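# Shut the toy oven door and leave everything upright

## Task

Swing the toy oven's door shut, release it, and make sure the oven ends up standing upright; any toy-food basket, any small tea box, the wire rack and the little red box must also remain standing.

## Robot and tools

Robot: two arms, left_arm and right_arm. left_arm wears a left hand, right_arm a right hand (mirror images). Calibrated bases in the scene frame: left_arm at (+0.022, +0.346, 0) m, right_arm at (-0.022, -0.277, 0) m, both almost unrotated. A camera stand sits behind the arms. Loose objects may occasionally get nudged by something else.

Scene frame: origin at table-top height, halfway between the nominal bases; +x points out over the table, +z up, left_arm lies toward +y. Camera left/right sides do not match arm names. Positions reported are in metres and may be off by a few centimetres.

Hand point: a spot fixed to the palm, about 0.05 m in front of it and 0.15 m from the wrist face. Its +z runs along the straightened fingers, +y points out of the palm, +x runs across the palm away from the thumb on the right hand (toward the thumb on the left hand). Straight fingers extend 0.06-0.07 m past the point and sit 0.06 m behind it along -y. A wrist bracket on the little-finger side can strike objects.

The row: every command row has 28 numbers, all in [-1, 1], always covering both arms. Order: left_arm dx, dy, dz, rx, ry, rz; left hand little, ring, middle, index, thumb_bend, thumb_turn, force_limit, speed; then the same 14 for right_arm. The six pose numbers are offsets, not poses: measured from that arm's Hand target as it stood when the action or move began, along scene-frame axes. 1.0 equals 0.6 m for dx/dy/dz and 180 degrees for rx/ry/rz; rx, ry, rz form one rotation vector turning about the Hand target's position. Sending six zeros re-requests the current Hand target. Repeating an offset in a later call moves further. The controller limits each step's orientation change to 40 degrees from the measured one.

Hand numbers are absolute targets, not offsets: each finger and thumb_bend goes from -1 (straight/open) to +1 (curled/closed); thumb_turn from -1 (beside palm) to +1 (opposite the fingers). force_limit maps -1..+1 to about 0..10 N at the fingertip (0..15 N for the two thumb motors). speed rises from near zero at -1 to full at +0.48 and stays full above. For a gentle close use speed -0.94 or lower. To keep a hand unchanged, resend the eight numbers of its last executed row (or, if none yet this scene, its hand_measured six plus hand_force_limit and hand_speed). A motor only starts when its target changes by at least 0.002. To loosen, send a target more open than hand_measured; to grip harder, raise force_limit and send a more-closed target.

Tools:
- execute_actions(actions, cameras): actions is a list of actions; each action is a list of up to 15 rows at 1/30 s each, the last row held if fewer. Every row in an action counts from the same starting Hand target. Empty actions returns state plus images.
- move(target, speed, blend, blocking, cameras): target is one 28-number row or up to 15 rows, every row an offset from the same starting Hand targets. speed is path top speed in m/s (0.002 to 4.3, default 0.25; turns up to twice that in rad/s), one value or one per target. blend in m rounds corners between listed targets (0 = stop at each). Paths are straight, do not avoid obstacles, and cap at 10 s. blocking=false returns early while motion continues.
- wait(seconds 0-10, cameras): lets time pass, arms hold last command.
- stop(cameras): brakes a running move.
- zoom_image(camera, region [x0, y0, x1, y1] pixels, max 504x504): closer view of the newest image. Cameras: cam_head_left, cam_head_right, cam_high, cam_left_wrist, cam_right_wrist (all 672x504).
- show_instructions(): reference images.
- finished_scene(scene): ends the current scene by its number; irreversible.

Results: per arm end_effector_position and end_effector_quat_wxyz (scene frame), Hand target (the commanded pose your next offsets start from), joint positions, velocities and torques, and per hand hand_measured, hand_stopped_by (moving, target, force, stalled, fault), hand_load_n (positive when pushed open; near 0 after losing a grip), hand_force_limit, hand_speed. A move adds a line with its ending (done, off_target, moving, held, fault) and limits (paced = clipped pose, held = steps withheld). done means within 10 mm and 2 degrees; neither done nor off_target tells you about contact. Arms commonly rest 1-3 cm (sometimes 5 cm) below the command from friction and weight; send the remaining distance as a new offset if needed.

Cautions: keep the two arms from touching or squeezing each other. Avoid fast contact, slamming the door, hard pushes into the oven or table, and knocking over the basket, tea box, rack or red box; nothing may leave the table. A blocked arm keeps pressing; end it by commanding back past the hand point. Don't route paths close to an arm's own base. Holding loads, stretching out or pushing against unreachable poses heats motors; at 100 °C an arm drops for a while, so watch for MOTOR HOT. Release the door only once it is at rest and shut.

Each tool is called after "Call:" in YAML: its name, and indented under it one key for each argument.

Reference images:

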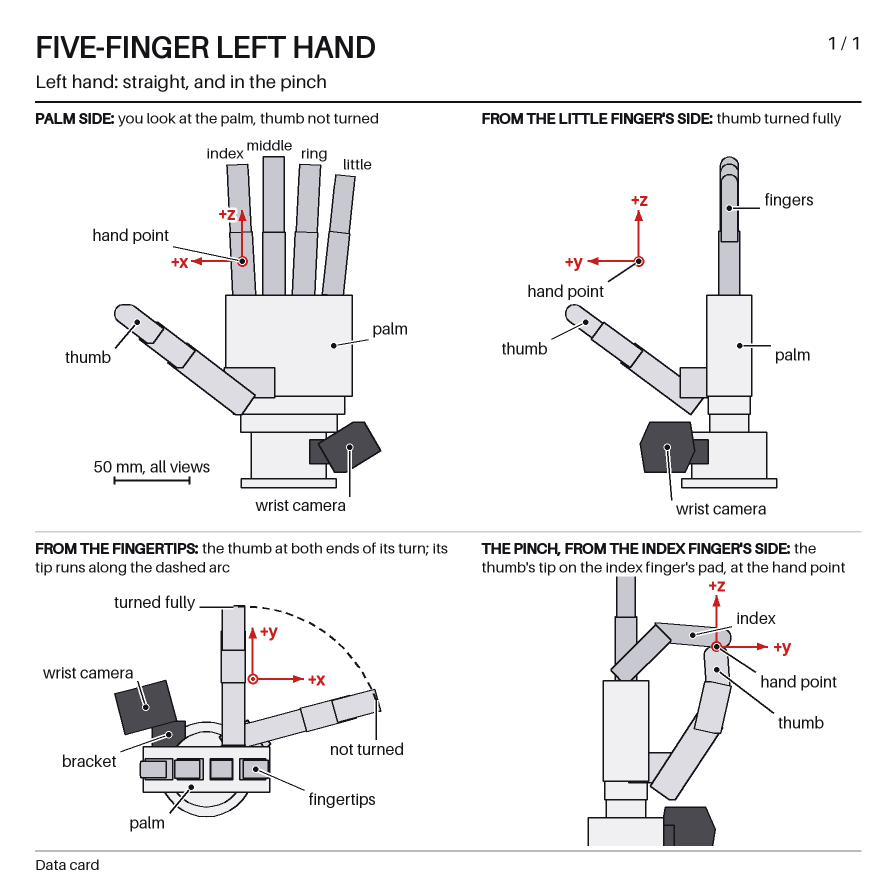

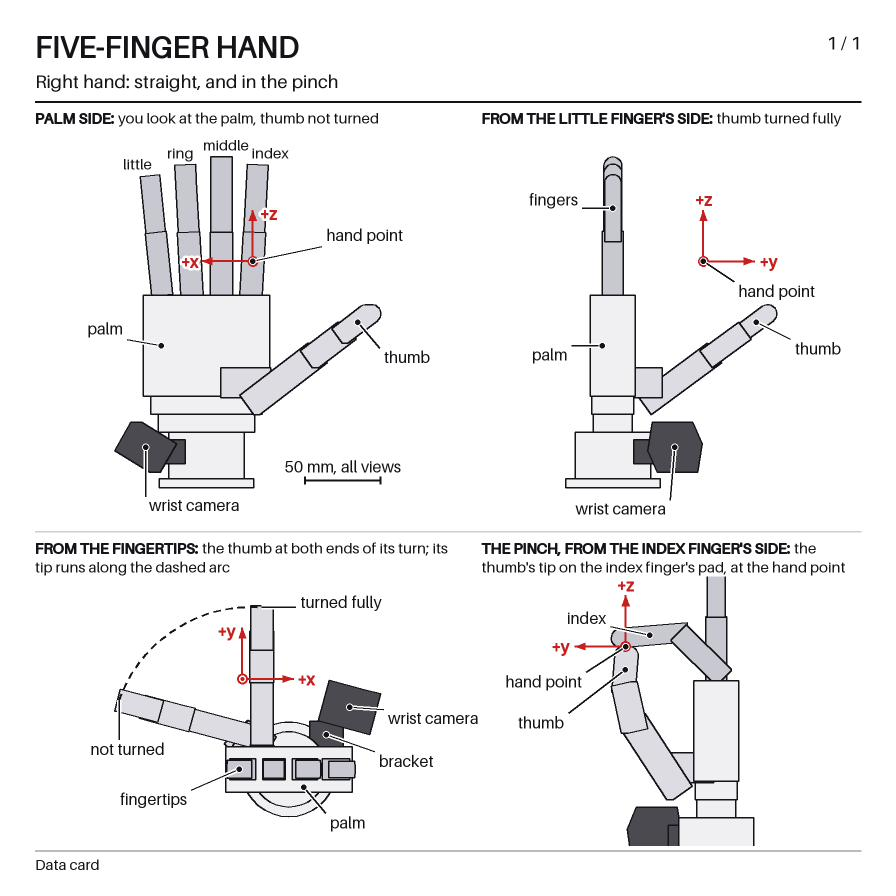

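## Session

Call:
execute_actions:
  actions: []

Call:
zoom_image:
  camera: "cam_high"
  region: [370, 140, 600, 400]

Call:
zoom_image:
  camera: "cam_head_left"
  region: [150, 150, 550, 400]

Scene clock: 0.00 s.
left_arm: end_effector_position=(+0.3209, -0.0770, +0.3636) hand_measured=(-1.000, -1.000, -1.000, -1.000, -1.000, -1.000) hand_load_n=(+0.0, +0.0, +0.0, +0.0, +0.0, +0.5) hand_stopped_by=(target, target, target, target, target, target) hand_force_limit=0.00 hand_speed=-0.80 end_effector_quat_wxyz=(+0.400, +0.465, +0.780, -0.127) | right_arm: end_effector_position=(+0.4443, -0.2492, +0.2436) hand_measured=(-1.000, -1.000, -1.000, -1.000, -1.000, -1.000) hand_load_n=(+0.0, +0.0, +0.0, +0.0, +0.0, +0.0) hand_stopped_by=(target, target, target, target, target, target) hand_force_limit=0.00 hand_speed=-0.80 end_effector_quat_wxyz=(+0.279, -0.266, +0.923, -0.004)
Joint positions: left_arm=[-1.171 1.236 1.343 -0.837 -0.235 1.595] | right_arm=[-0.213 1.24 1.12 -0.93 -0.232 0.895]
Joint velocities: within noise
Joint torques (N m): no reading
Motor temperatures (°C): left_arm=[27 24 25 26 26 22] | right_arm=[23 25 25 26 25 21]
Heat: left arm: hottest waist 27 °C; right arm: hottest wrist pitch 26 °C.
Hand target: left_arm +0.3228, -0.0813, +0.3772; +0.409, +0.461, +0.776, -0.134 | right_arm +0.4507, -0.2504, +0.2520; +0.287, -0.267, +0.920, -0.008

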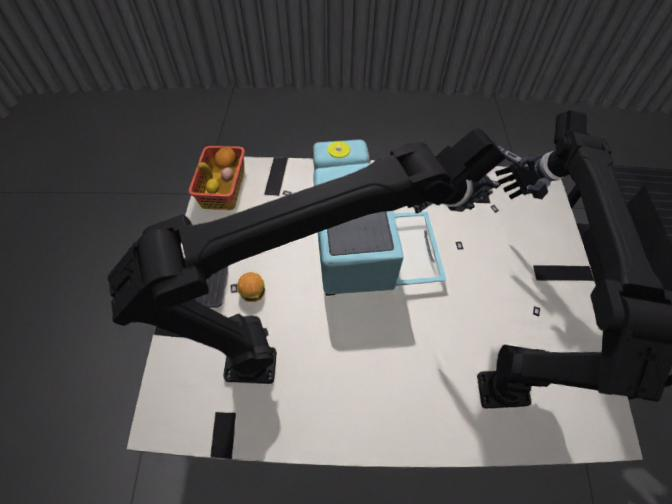

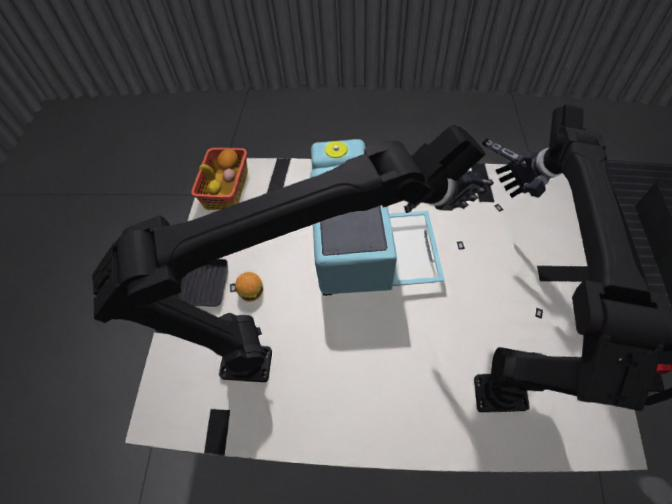

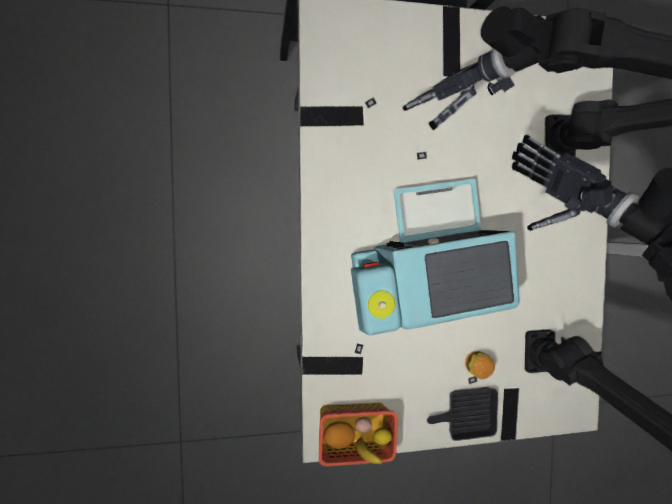

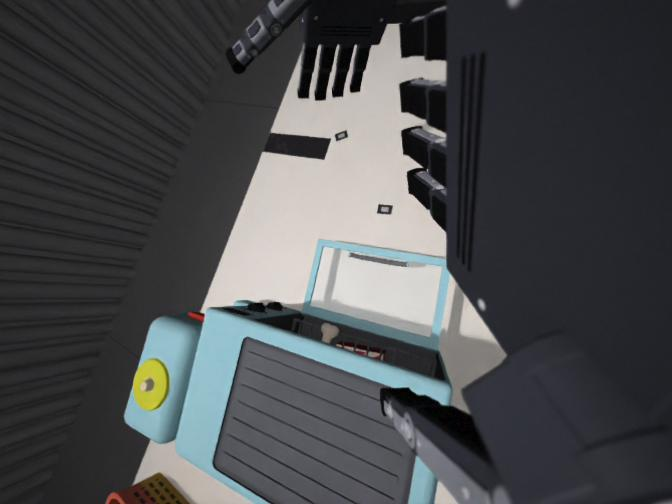

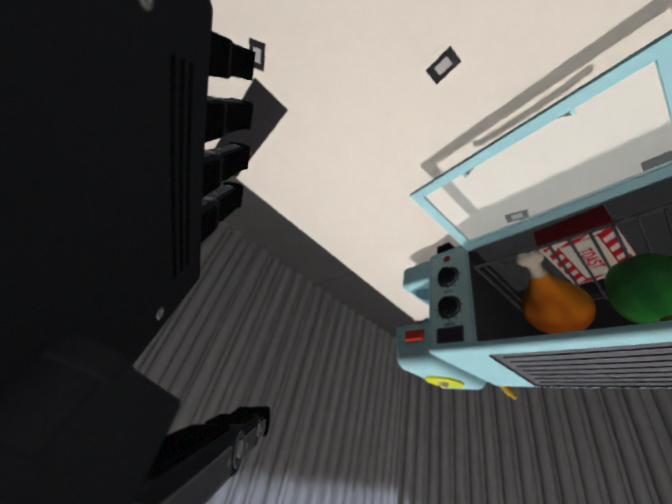

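Scaled by 1.938.

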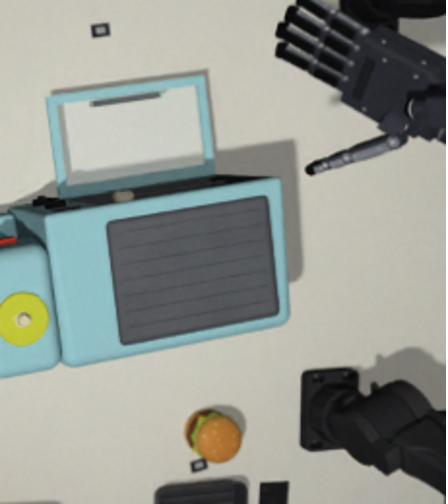

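Scaled by 1.260.

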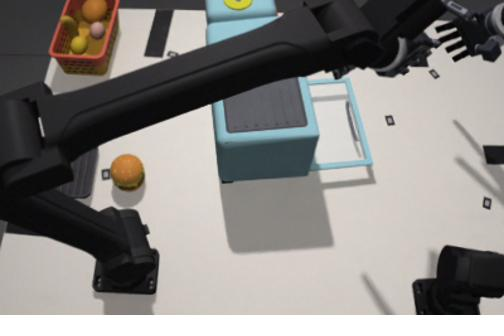

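Call:
move:
  target:
    - [0.24,0.83,0.13,0,0,0.36,-1,-1,-1,-1,-1,-1,0,-0.8, 0,0,0,0,0,0,-1,-1,-1,-1,-1,-1,0,-0.8]
    - [0.24,0.83,0.13,0,0,0.36,-1,-1,-1,-1,-1,-1,0,-0.8, -0.046,0.126,0,-0.008,0.187,-0.132,-1,-1,-1,-1,-1,-1,0,-0.8]
    - [0.24,0.83,0.13,0,0,0.36,-1,-1,-1,-1,-1,-1,0,-0.8, -0.046,0.11,-0.2,-0.008,0.187,-0.132,0.2,0.2,0.2,0.2,-1,-1,0,0]
  speed: [0.5,0.4,0.25]
  blend: [0.05,0.02,0]
  cameras: ["all"]

Call:
zoom_image:
  camera: "cam_high"
  region: [370, 140, 600, 300]

Scene clock: 5.07 s.
left_arm: end_effector_position=(+0.4588, +0.4134, +0.4272) hand_measured=(-1.000, -1.000, -1.000, -1.000, -1.000, -1.000) hand_load_n=(+0.0, +0.0, +0.0, +0.0, +0.0, +0.0) hand_stopped_by=(target, target, target, target, target, target) hand_force_limit=0.00 hand_speed=-0.80 end_effector_quat_wxyz=(+0.398, -0.025, +0.911, +0.106) | right_arm: end_effector_position=(+0.4212, -0.1797, +0.1407) hand_measured=(+0.200, +0.200, +0.200, +0.200, -1.000, -1.000) hand_load_n=(+0.0, +0.0, +0.5, +0.0, +0.0, +0.0) hand_stopped_by=(target, target, target, target, target, target) hand_force_limit=0.00 hand_speed=0.00 end_effector_quat_wxyz=(+0.005, -0.078, +0.997, +0.000)
Joint positions: left_arm=[-0.115 1.103 1.422 -1.08 -0.289 1.538] | right_arm=[0.042 1.475 1.195 -1.281 0 1.493]
Joint torques (N m): left_arm=[0.03 -6.01 16.51 1.07 -0.13 0] | right_arm=[-1.08 -8.7 8.69 1.03 0.18 0.07]
Heat: left arm: hottest waist 27 °C; right arm: hottest elbow 26 °C.
Hand target: left_arm +0.4668, +0.4167, +0.4554; +0.418, -0.027, +0.902, +0.106 | right_arm +0.4231, -0.1844, +0.1320; -0.001, -0.069, +0.998, +0.000
Off the commanded pose: left_arm 0.029 m, 3 deg | right_arm 0.010 m, 1 deg.
move: off_target (left_arm)

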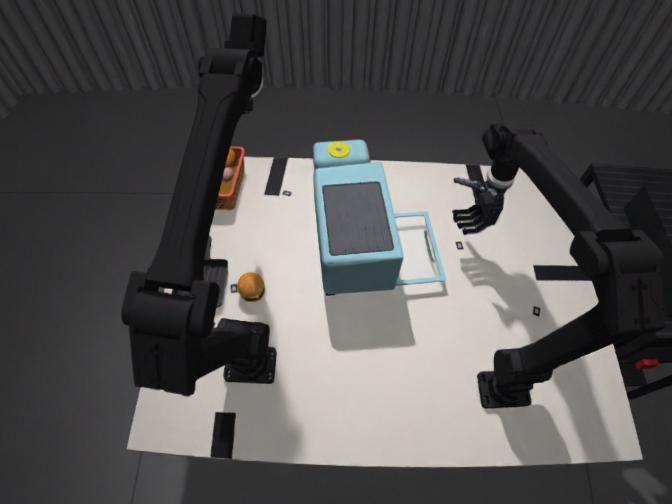

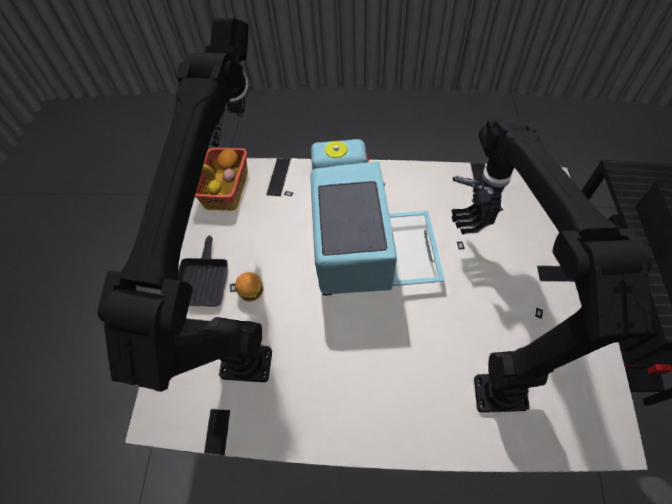

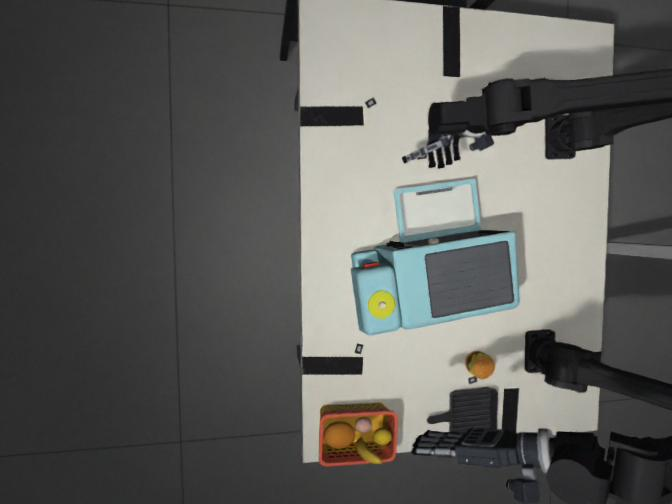

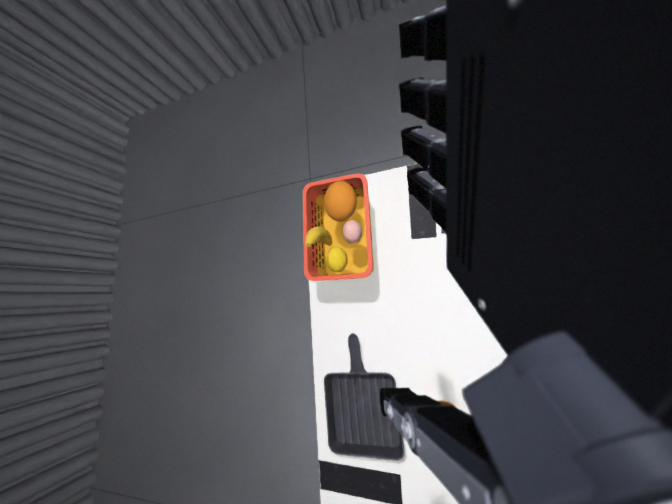

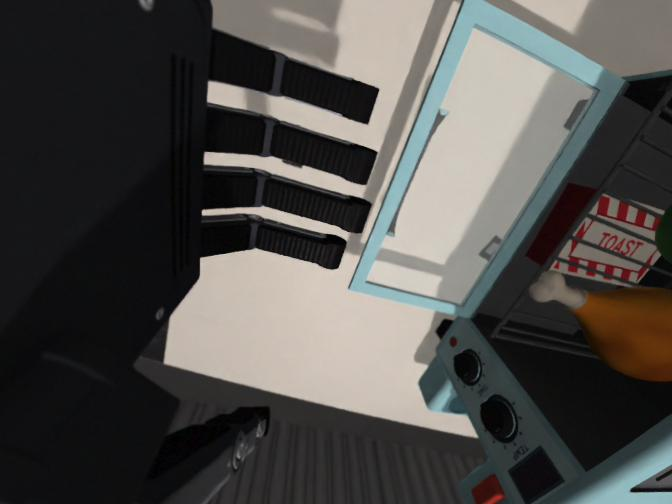

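Scaled by 2.191.

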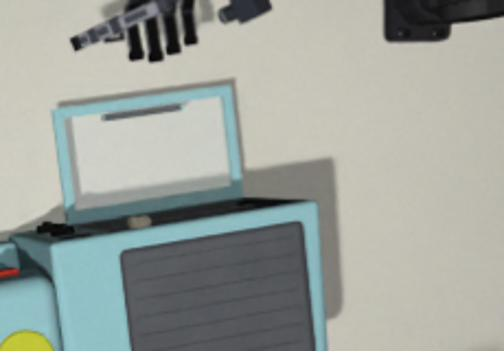

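Call:
move:
  target:
    - [0,0,0,0,0,0,-1,-1,-1,-1,-1,-1,0,-0.8, 0,0,-0.175,0,0,0,0.2,0.2,0.2,0.2,-1,-1,0,0]
    - [0,0,0,0,0,0,-1,-1,-1,-1,-1,-1,0,-0.8, -0.0126,0.091,-0.175,0,0,0,0.2,0.2,0.2,0.2,-1,-1,0,0]
  speed: [0.15,0.1]
  blend: [0.01,0]
  cameras: ["cam_high","cam_right_wrist"]

Call:
zoom_image:
  camera: "cam_high"
  region: [370, 140, 600, 300]

Scene clock: 7.63 s.
left_arm: end_effector_position=(+0.4588, +0.4134, +0.4272) hand_measured=(-1.000, -1.000, -1.000, -1.000, -1.000, -1.000) hand_load_n=(+0.0, +0.0, +0.0, +0.5, +0.0, +0.0) hand_stopped_by=(target, target, target, target, target, target) hand_force_limit=0.00 hand_speed=-0.80 end_effector_quat_wxyz=(+0.398, -0.025, +0.911, +0.106) | right_arm: end_effector_position=(+0.4179, -0.1322, +0.0387) hand_measured=(+0.200, +0.200, +0.200, +0.200, -1.000, -1.000) hand_load_n=(+0.0, +0.0, +0.0, +0.0, +0.0, +0.0) hand_stopped_by=(target, target, target, target, target, target) hand_force_limit=0.00 hand_speed=0.00 end_effector_quat_wxyz=(+0.008, -0.070, +0.997, +0.001)
Joint positions: left_arm=[-0.115 1.103 1.422 -1.08 -0.289 1.538] | right_arm=[0.155 1.588 1.032 -0.998 0.001 1.622]
Joint torques (N m): left_arm=[-0.09 -6.01 16.51 1.07 -0.13 0] | right_arm=[0.32 -8.82 7.65 1.07 0.14 0.08]
Heat: left arm: hottest elbow 28 °C; right arm: hottest elbow 26 °C.
Hand target: left_arm +0.4668, +0.4167, +0.4554; +0.418, -0.027, +0.902, +0.106 | right_arm +0.4154, -0.1298, +0.0270; -0.001, -0.069, +0.998, +0.000
Off the commanded pose: left_arm 0.029 m, 3 deg | right_arm 0.012 m, 1 deg.
move: off_target (left_arm, right_arm)
Images, in order (width x height): cam_high 672x504, cam_right_wrist 672x504.

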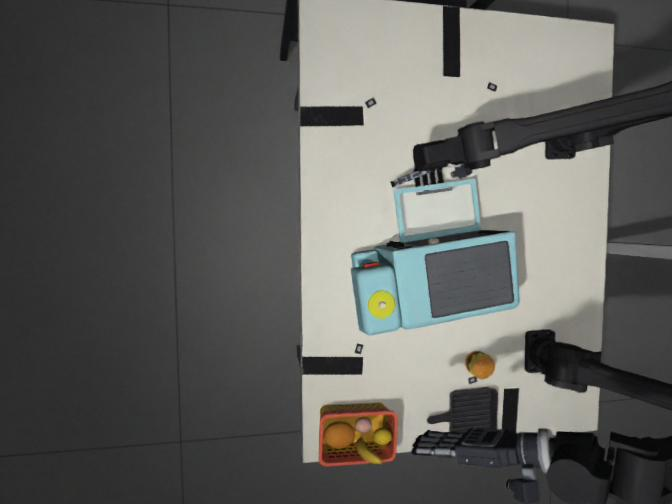

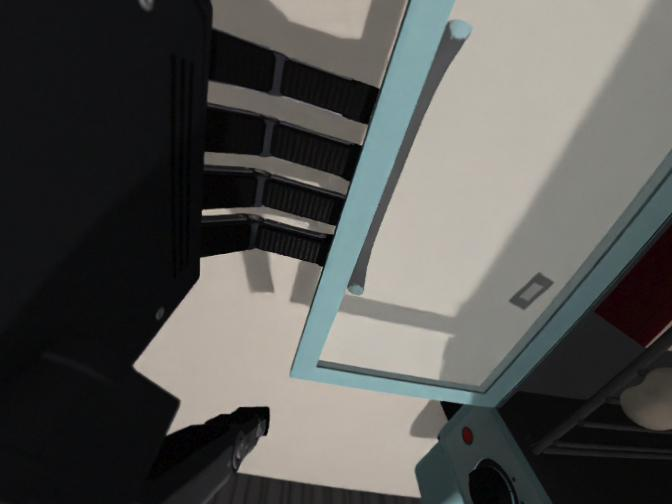

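Scaled by 2.191.

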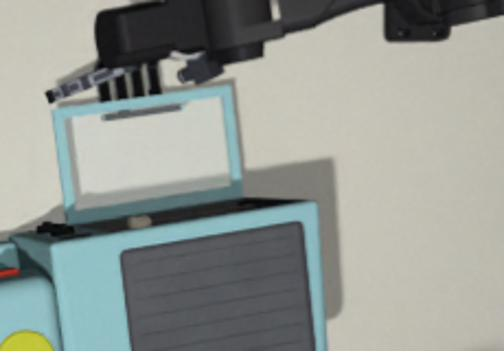

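Call:
move:
  target:
    - [0,0,0,0,0,0,-1,-1,-1,-1,-1,-1,0,-0.8, -0.0037,0.0264,-0.013,0,0,0,0.2,0.2,0.2,0.2,-1,-1,0,0]
    - [0,0,0,0,0,0,-1,-1,-1,-1,-1,-1,0,-0.8, -0.0037,0.0264,0.06,0,0,0,0.2,0.2,0.2,0.2,-1,-1,0,0]
    - [0,0,0,0,0,0,-1,-1,-1,-1,-1,-1,0,-0.8, -0.0055,0.04,0.11,0,0,0,0.2,0.2,0.2,0.2,-1,-1,0,0]
    - [0,0,0,0,0,0,-1,-1,-1,-1,-1,-1,0,-0.8, -0.0105,0.076,0.185,0,0,0,0.2,0.2,0.2,0.2,-1,-1,0,0]
  speed: [0.1,0.1,0.12,0.12]
  blend: [0.005,0.01,0.01,0]
  cameras: ["cam_high","cam_right_wrist","cam_head_left"]

Scene clock: 10.03 s.
left_arm: end_effector_position=(+0.4588, +0.4134, +0.4272) hand_measured=(-1.000, -1.000, -1.000, -1.000, -1.000, -1.000) hand_load_n=(+0.0, +0.0, +0.0, +0.0, +0.0, +0.5) hand_stopped_by=(target, target, target, target, target, target) hand_force_limit=0.00 hand_speed=-0.80 end_effector_quat_wxyz=(+0.398, -0.025, +0.911, +0.106) | right_arm: end_effector_position=(+0.3986, -0.1103, +0.1213) hand_measured=(+0.200, +0.200, +0.200, +0.200, -1.000, -1.000) hand_load_n=(+0.0, +0.0, +2.5, -4.0, +0.0, +0.0) hand_stopped_by=(target, target, target, target, target, target) hand_force_limit=0.00 hand_speed=0.00 end_effector_quat_wxyz=(-0.017, -0.052, +0.998, -0.017)
Joint positions: left_arm=[-0.115 1.103 1.422 -1.08 -0.289 1.538] | right_arm=[0.232 1.487 1.164 -1.288 0.025 1.736]
Joint torques (N m): left_arm=[-0.09 -6.01 16.51 1.06 -0.13 0] | right_arm=[2.78 -9.23 13.07 0.47 -0.95 -0.01]
Heat: left arm: hottest elbow 29 °C; right arm: hottest elbow 26 °C.
Hand target: left_arm +0.4668, +0.4167, +0.4554; +0.418, -0.027, +0.902, +0.106 | right_arm +0.4091, -0.0842, +0.1379; -0.001, -0.069, +0.998, +0.000
Off the commanded pose: left_arm 0.029 m, 3 deg | right_arm 0.033 m, 3 deg.
move: off_target (left_arm, right_arm)
Images, in order (width x height): cam_head_left 672x504, cam_high 672x504, cam_right_wrist 672x504.

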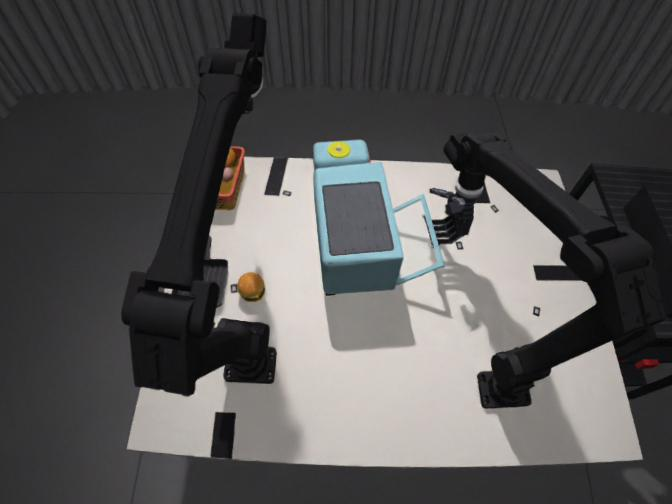

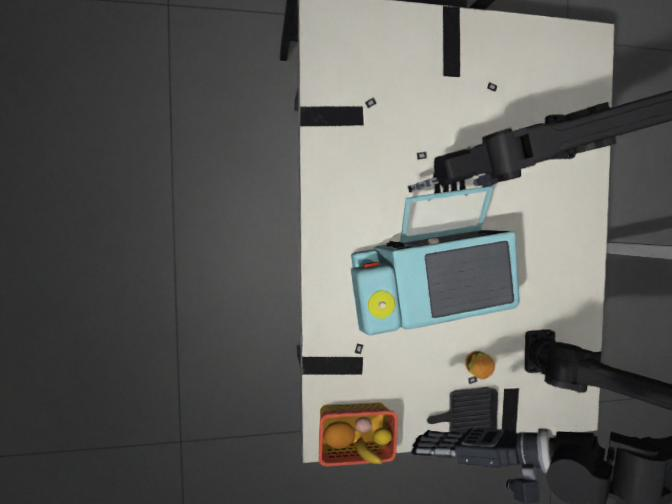

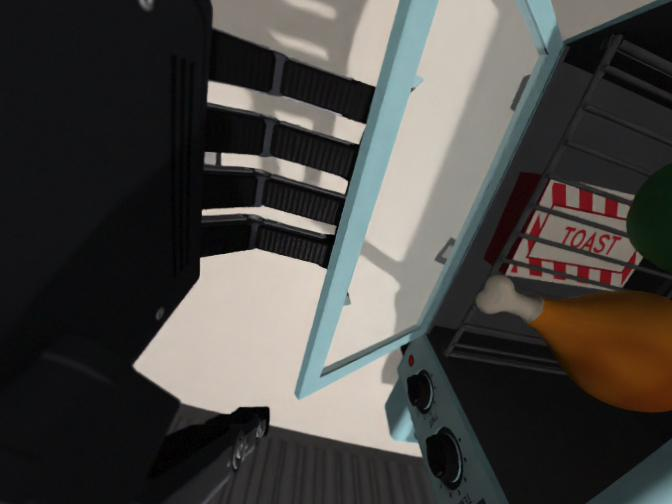

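Call:
zoom_image:
  camera: "cam_right_wrist"
  region: [200, 60, 480, 340]

Call:
zoom_image:
  camera: "cam_head_left"
  region: [380, 160, 520, 300]

Call:
zoom_image:
  camera: "cam_high"
  region: [380, 140, 520, 260]

Scaled by 1.800.

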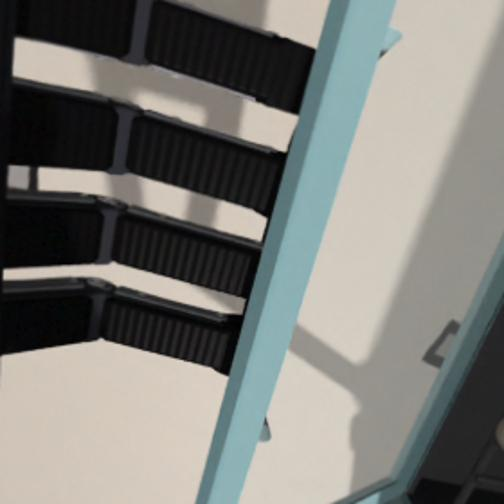

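Scaled by 3.600.

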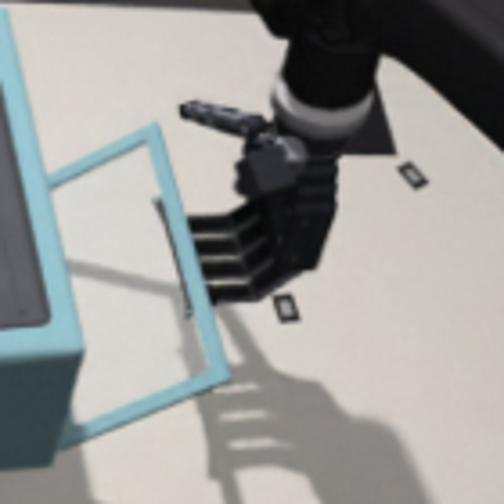

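Scaled by 3.600.

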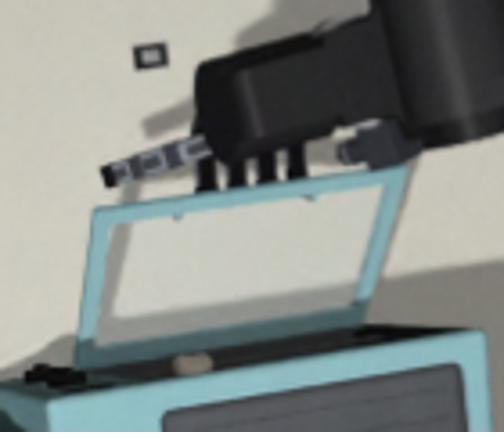

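Call:
move:
  target:
    - [0,0,0,0,0,0,-1,-1,-1,-1,-1,-1,0,-0.8, -0.005,0.04,0.06,0,0,0,0.2,0.2,0.2,0.2,-1,-1,0,0]
    - [0,0,0,0,0,0,-1,-1,-1,-1,-1,-1,0,-0.8, -0.015,0.11,0.075,0,0,0,0.2,0.2,0.2,0.2,-1,-1,0,0]
  speed: 0.1
  blend: [0.02,0]
  cameras: ["cam_high","cam_right_wrist","cam_head_left"]

Call:
zoom_image:
  camera: "cam_head_left"
  region: [340, 140, 480, 280]

Scene clock: 12.17 s.
left_arm: end_effector_position=(+0.4588, +0.4134, +0.4272) hand_measured=(-1.000, -1.000, -1.000, -1.000, -1.000, -1.000) hand_load_n=(+0.0, +0.0, +0.0, +0.0, +0.0, +0.0) hand_stopped_by=(target, target, target, target, target, target) hand_force_limit=0.00 hand_speed=-0.80 end_effector_quat_wxyz=(+0.398, -0.025, +0.911, +0.106) | right_arm: end_effector_position=(+0.3890, -0.0273, +0.1835) hand_measured=(+0.200, +0.200, +0.200, +0.200, -1.000, -1.000) hand_load_n=(+0.0, +0.0, +0.0, -3.5, +0.0, +0.0) hand_stopped_by=(target, target, target, target, target, target) hand_force_limit=0.00 hand_speed=0.00 end_effector_quat_wxyz=(+0.002, -0.072, +0.997, +0.000)
Joint positions: left_arm=[-0.115 1.103 1.422 -1.08 -0.289 1.538] | right_arm=[0.41 1.474 1.31 -1.404 0.001 1.872]
Joint torques (N m): left_arm=[-0.03 -6.01 16.51 1.07 -0.13 0] | right_arm=[0.32 -7.53 12.92 0.43 0.09 0.13]
Motor temperatures (°C): left_arm=[27 24 30 26 26 22] | right_arm=[23 25 26 26 25 21]
Heat: left arm: hottest elbow 30 °C; right arm: hottest elbow 26 °C.
Hand target: left_arm +0.4668, +0.4167, +0.4554; +0.418, -0.027, +0.902, +0.106 | right_arm +0.4000, -0.0181, +0.1829; -0.001, -0.069, +0.998, +0.000
Off the commanded pose: left_arm 0.029 m, 3 deg | right_arm 0.014 m, 0 deg.
move: off_target (left_arm, right_arm)
Images, in order (width x height): cam_head_left 672x504, cam_high 672x504, cam_right_wrist 672x504.

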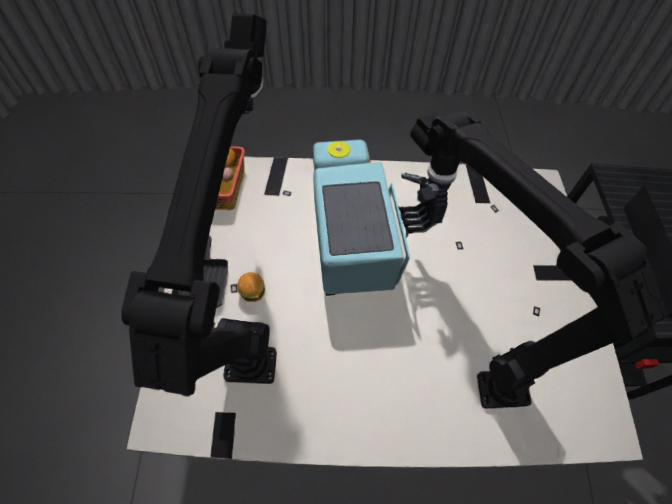

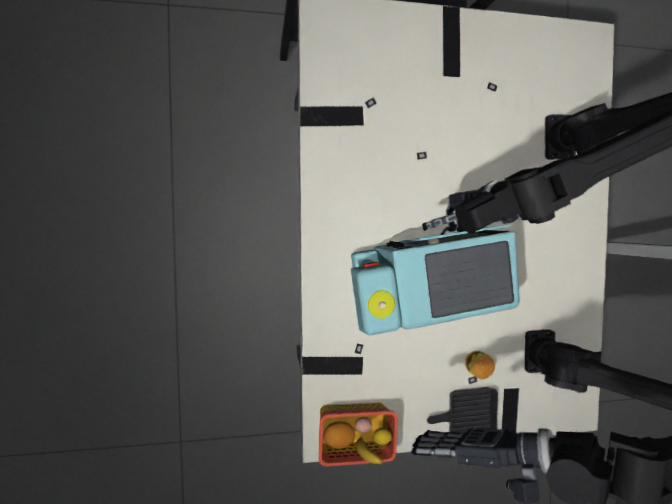

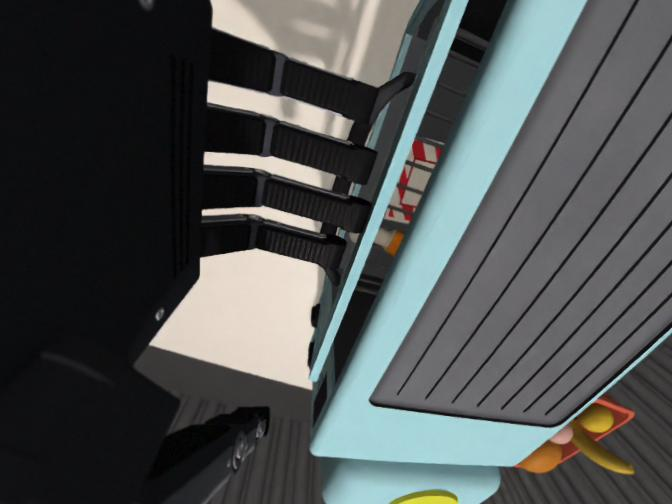

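Scaled by 3.600.

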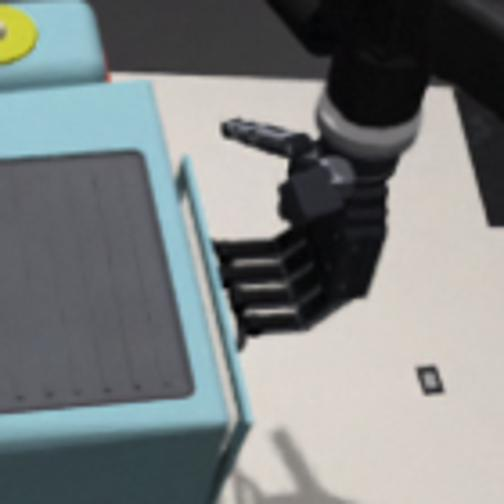

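Call:
move:
  target:
    - [0,0,0,0,0,0,-1,-1,-1,-1,-1,-1,0,-0.8, -0.008,0.07,0,0,0,0,0.2,0.2,0.2,0.2,-1,-1,0,0]
  speed: 0.08
  cameras: ["cam_right_wrist","cam_head_left"]

Call:
zoom_image:
  camera: "cam_head_left"
  region: [340, 140, 480, 280]

Scene clock: 13.50 s.
left_arm: end_effector_position=(+0.4588, +0.4134, +0.4272) hand_measured=(-1.000, -1.000, -1.000, -1.000, -1.000, -1.000) hand_load_n=(+0.0, +0.0, +0.0, +0.0, +0.0, +0.0) hand_stopped_by=(target, target, target, target, target, target) hand_force_limit=0.00 hand_speed=-0.80 end_effector_quat_wxyz=(+0.398, -0.025, +0.911, +0.106) | right_arm: end_effector_position=(+0.3873, -0.0146, +0.1856) hand_measured=(+0.200, +0.200, +0.200, +0.200, -1.000, -1.000) hand_load_n=(+0.0, +0.5, -2.0, -2.5, +0.0, +0.0) hand_stopped_by=(target, target, target, target, target, target) hand_force_limit=0.00 hand_speed=0.00 end_effector_quat_wxyz=(-0.002, -0.056, +0.998, -0.017)
Joint positions: left_arm=[-0.115 1.103 1.422 -1.08 -0.289 1.538] | right_arm=[0.455 1.494 1.343 -1.438 0.029 1.95]
Joint torques (N m): left_arm=[-0.03 -6.07 16.5 1.07 -0.13 0] | right_arm=[3.6 -6.53 13.6 1.62 -1.12 0.23]
Heat: left arm: hottest elbow 30 °C; right arm: hottest elbow 27 °C.
Hand target: left_arm +0.4668, +0.4167, +0.4554; +0.418, -0.027, +0.902, +0.106 | right_arm +0.3954, +0.0237, +0.1829; -0.001, -0.069, +0.998, +0.000
Off the commanded pose: left_arm 0.029 m, 3 deg | right_arm 0.039 m, 2 deg.
move: off_target (left_arm, right_arm)
Images, in order (width x height): cam_head_left 672x504, cam_right_wrist 672x504.

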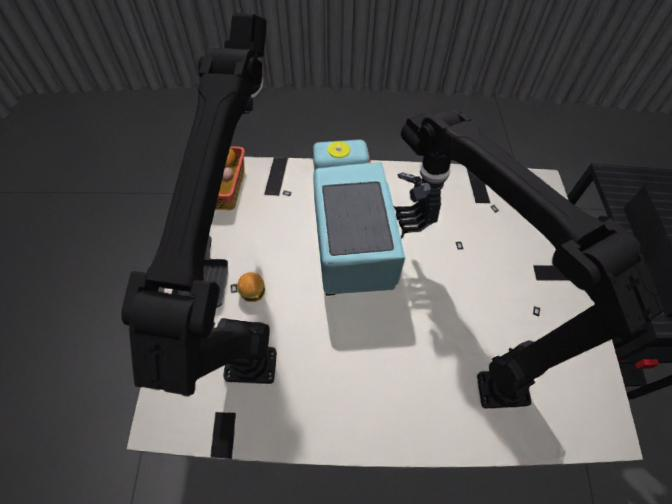

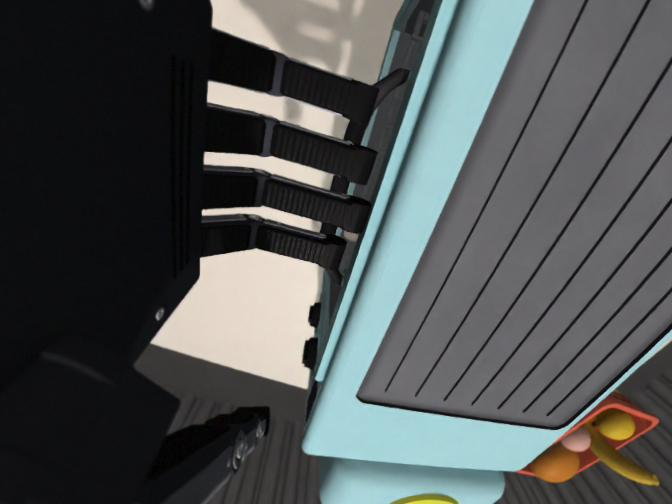

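Scaled by 3.600.

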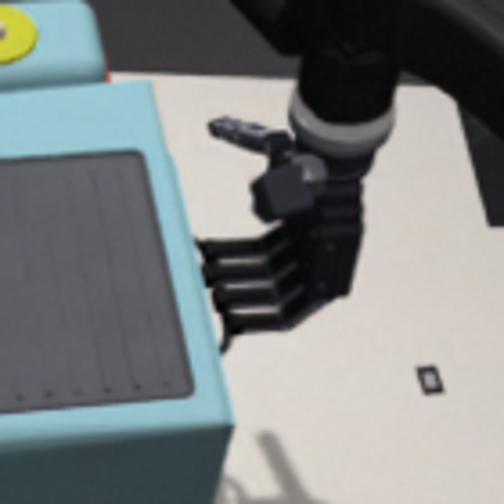

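Call:
move:
  target:
    - [0,0,0,0,0,0,-1,-1,-1,-1,-1,-1,0,-0.8, 0.009,-0.065,0.03,0,0,0,0.2,0.2,0.2,0.2,-1,-1,0,0]
    - [0,0,0,0,0,0,-1,-1,-1,-1,-1,-1,0,-0.8, 0.03,-0.22,0.03,0,0,0,0.2,0.2,0.2,0.2,-1,-1,0,0]
  speed: 0.12
  blend: [0.01,0]
  cameras: ["cam_high","cam_right_wrist","cam_head_left"]

Call:
zoom_image:
  camera: "cam_head_left"
  region: [340, 140, 480, 280]

Call:
zoom_image:
  camera: "cam_right_wrist"
  region: [350, 0, 630, 420]

Scene clock: 15.70 s.
left_arm: end_effector_position=(+0.4588, +0.4134, +0.4272) hand_measured=(-1.000, -1.000, -1.000, -1.000, -1.000, -1.000) hand_load_n=(+0.0, +0.0, +0.0, +0.0, +0.0, +0.0) hand_stopped_by=(target, target, target, target, target, target) hand_force_limit=0.00 hand_speed=-0.80 end_effector_quat_wxyz=(+0.398, -0.025, +0.911, +0.106) | right_arm: end_effector_position=(+0.4173, -0.1052, +0.1989) hand_measured=(+0.200, +0.200, +0.200, +0.200, -1.000, -1.000) hand_load_n=(+0.0, +0.0, +0.0, +0.0, +0.0, +0.0) hand_stopped_by=(target, target, target, target, target, target) hand_force_limit=0.00 hand_speed=0.00 end_effector_quat_wxyz=(+0.002, -0.067, +0.998, -0.001)
Joint positions: left_arm=[-0.115 1.103 1.422 -1.08 -0.289 1.538] | right_arm=[0.219 1.467 1.344 -1.445 0.003 1.693]
Joint torques (N m): left_arm=[-0.09 -6.01 16.51 1.07 -0.13 0] | right_arm=[-0.73 -10.52 9.22 0.18 0.02 -0.11]
Heat: left arm: hottest elbow 31 °C; right arm: hottest elbow 27 °C.
Hand target: left_arm +0.4668, +0.4167, +0.4554; +0.418, -0.027, +0.902, +0.106 | right_arm +0.4133, -0.1082, +0.2010; -0.001, -0.069, +0.998, +0.000
Off the commanded pose: left_arm 0.029 m, 3 deg | right_arm 0.005 m, 0 deg.
move: off_target (left_arm)
Images, in order (width x height): cam_head_left 672x504, cam_high 672x504, cam_right_wrist 672x504.

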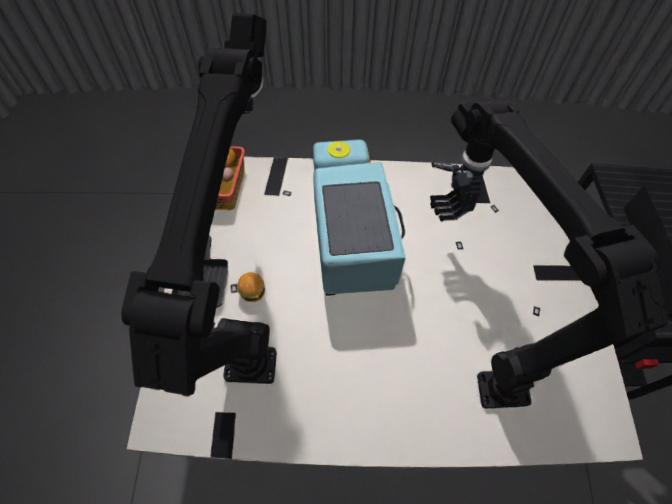

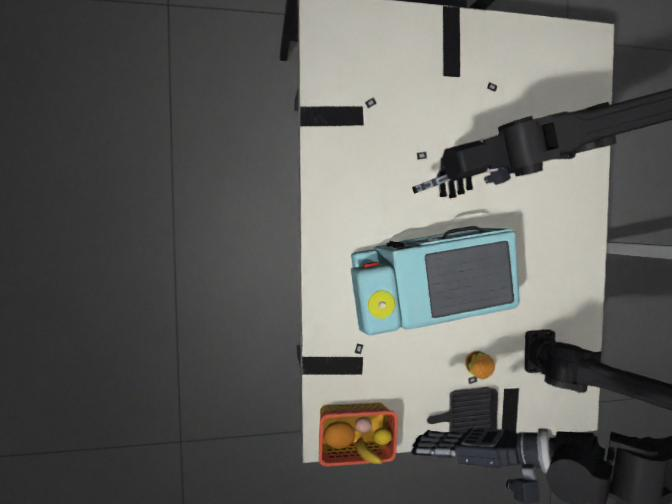

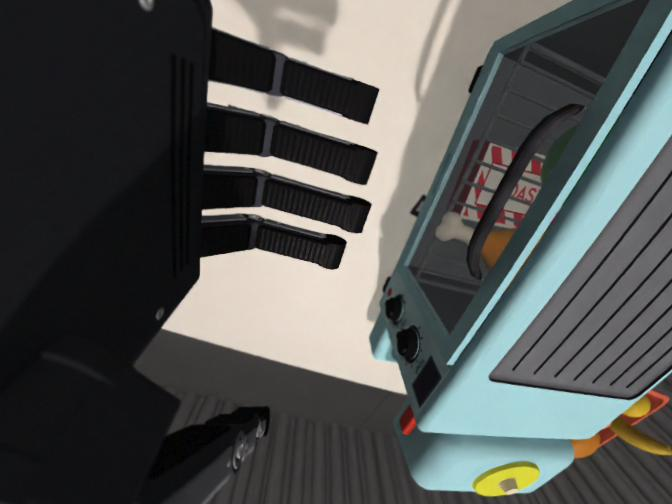

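Scaled by 3.600.

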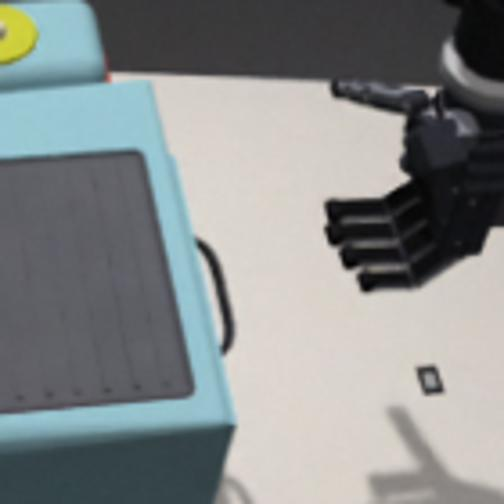

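Scaled by 1.200.

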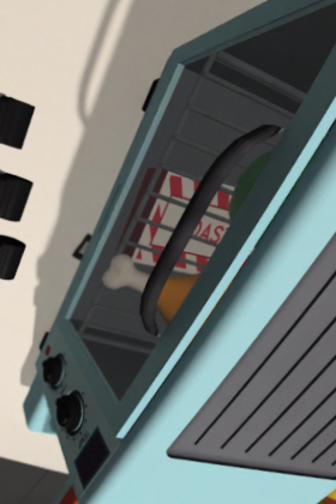

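Call:
finished_scene:
  scene: 2

The scene is finished: the task was done.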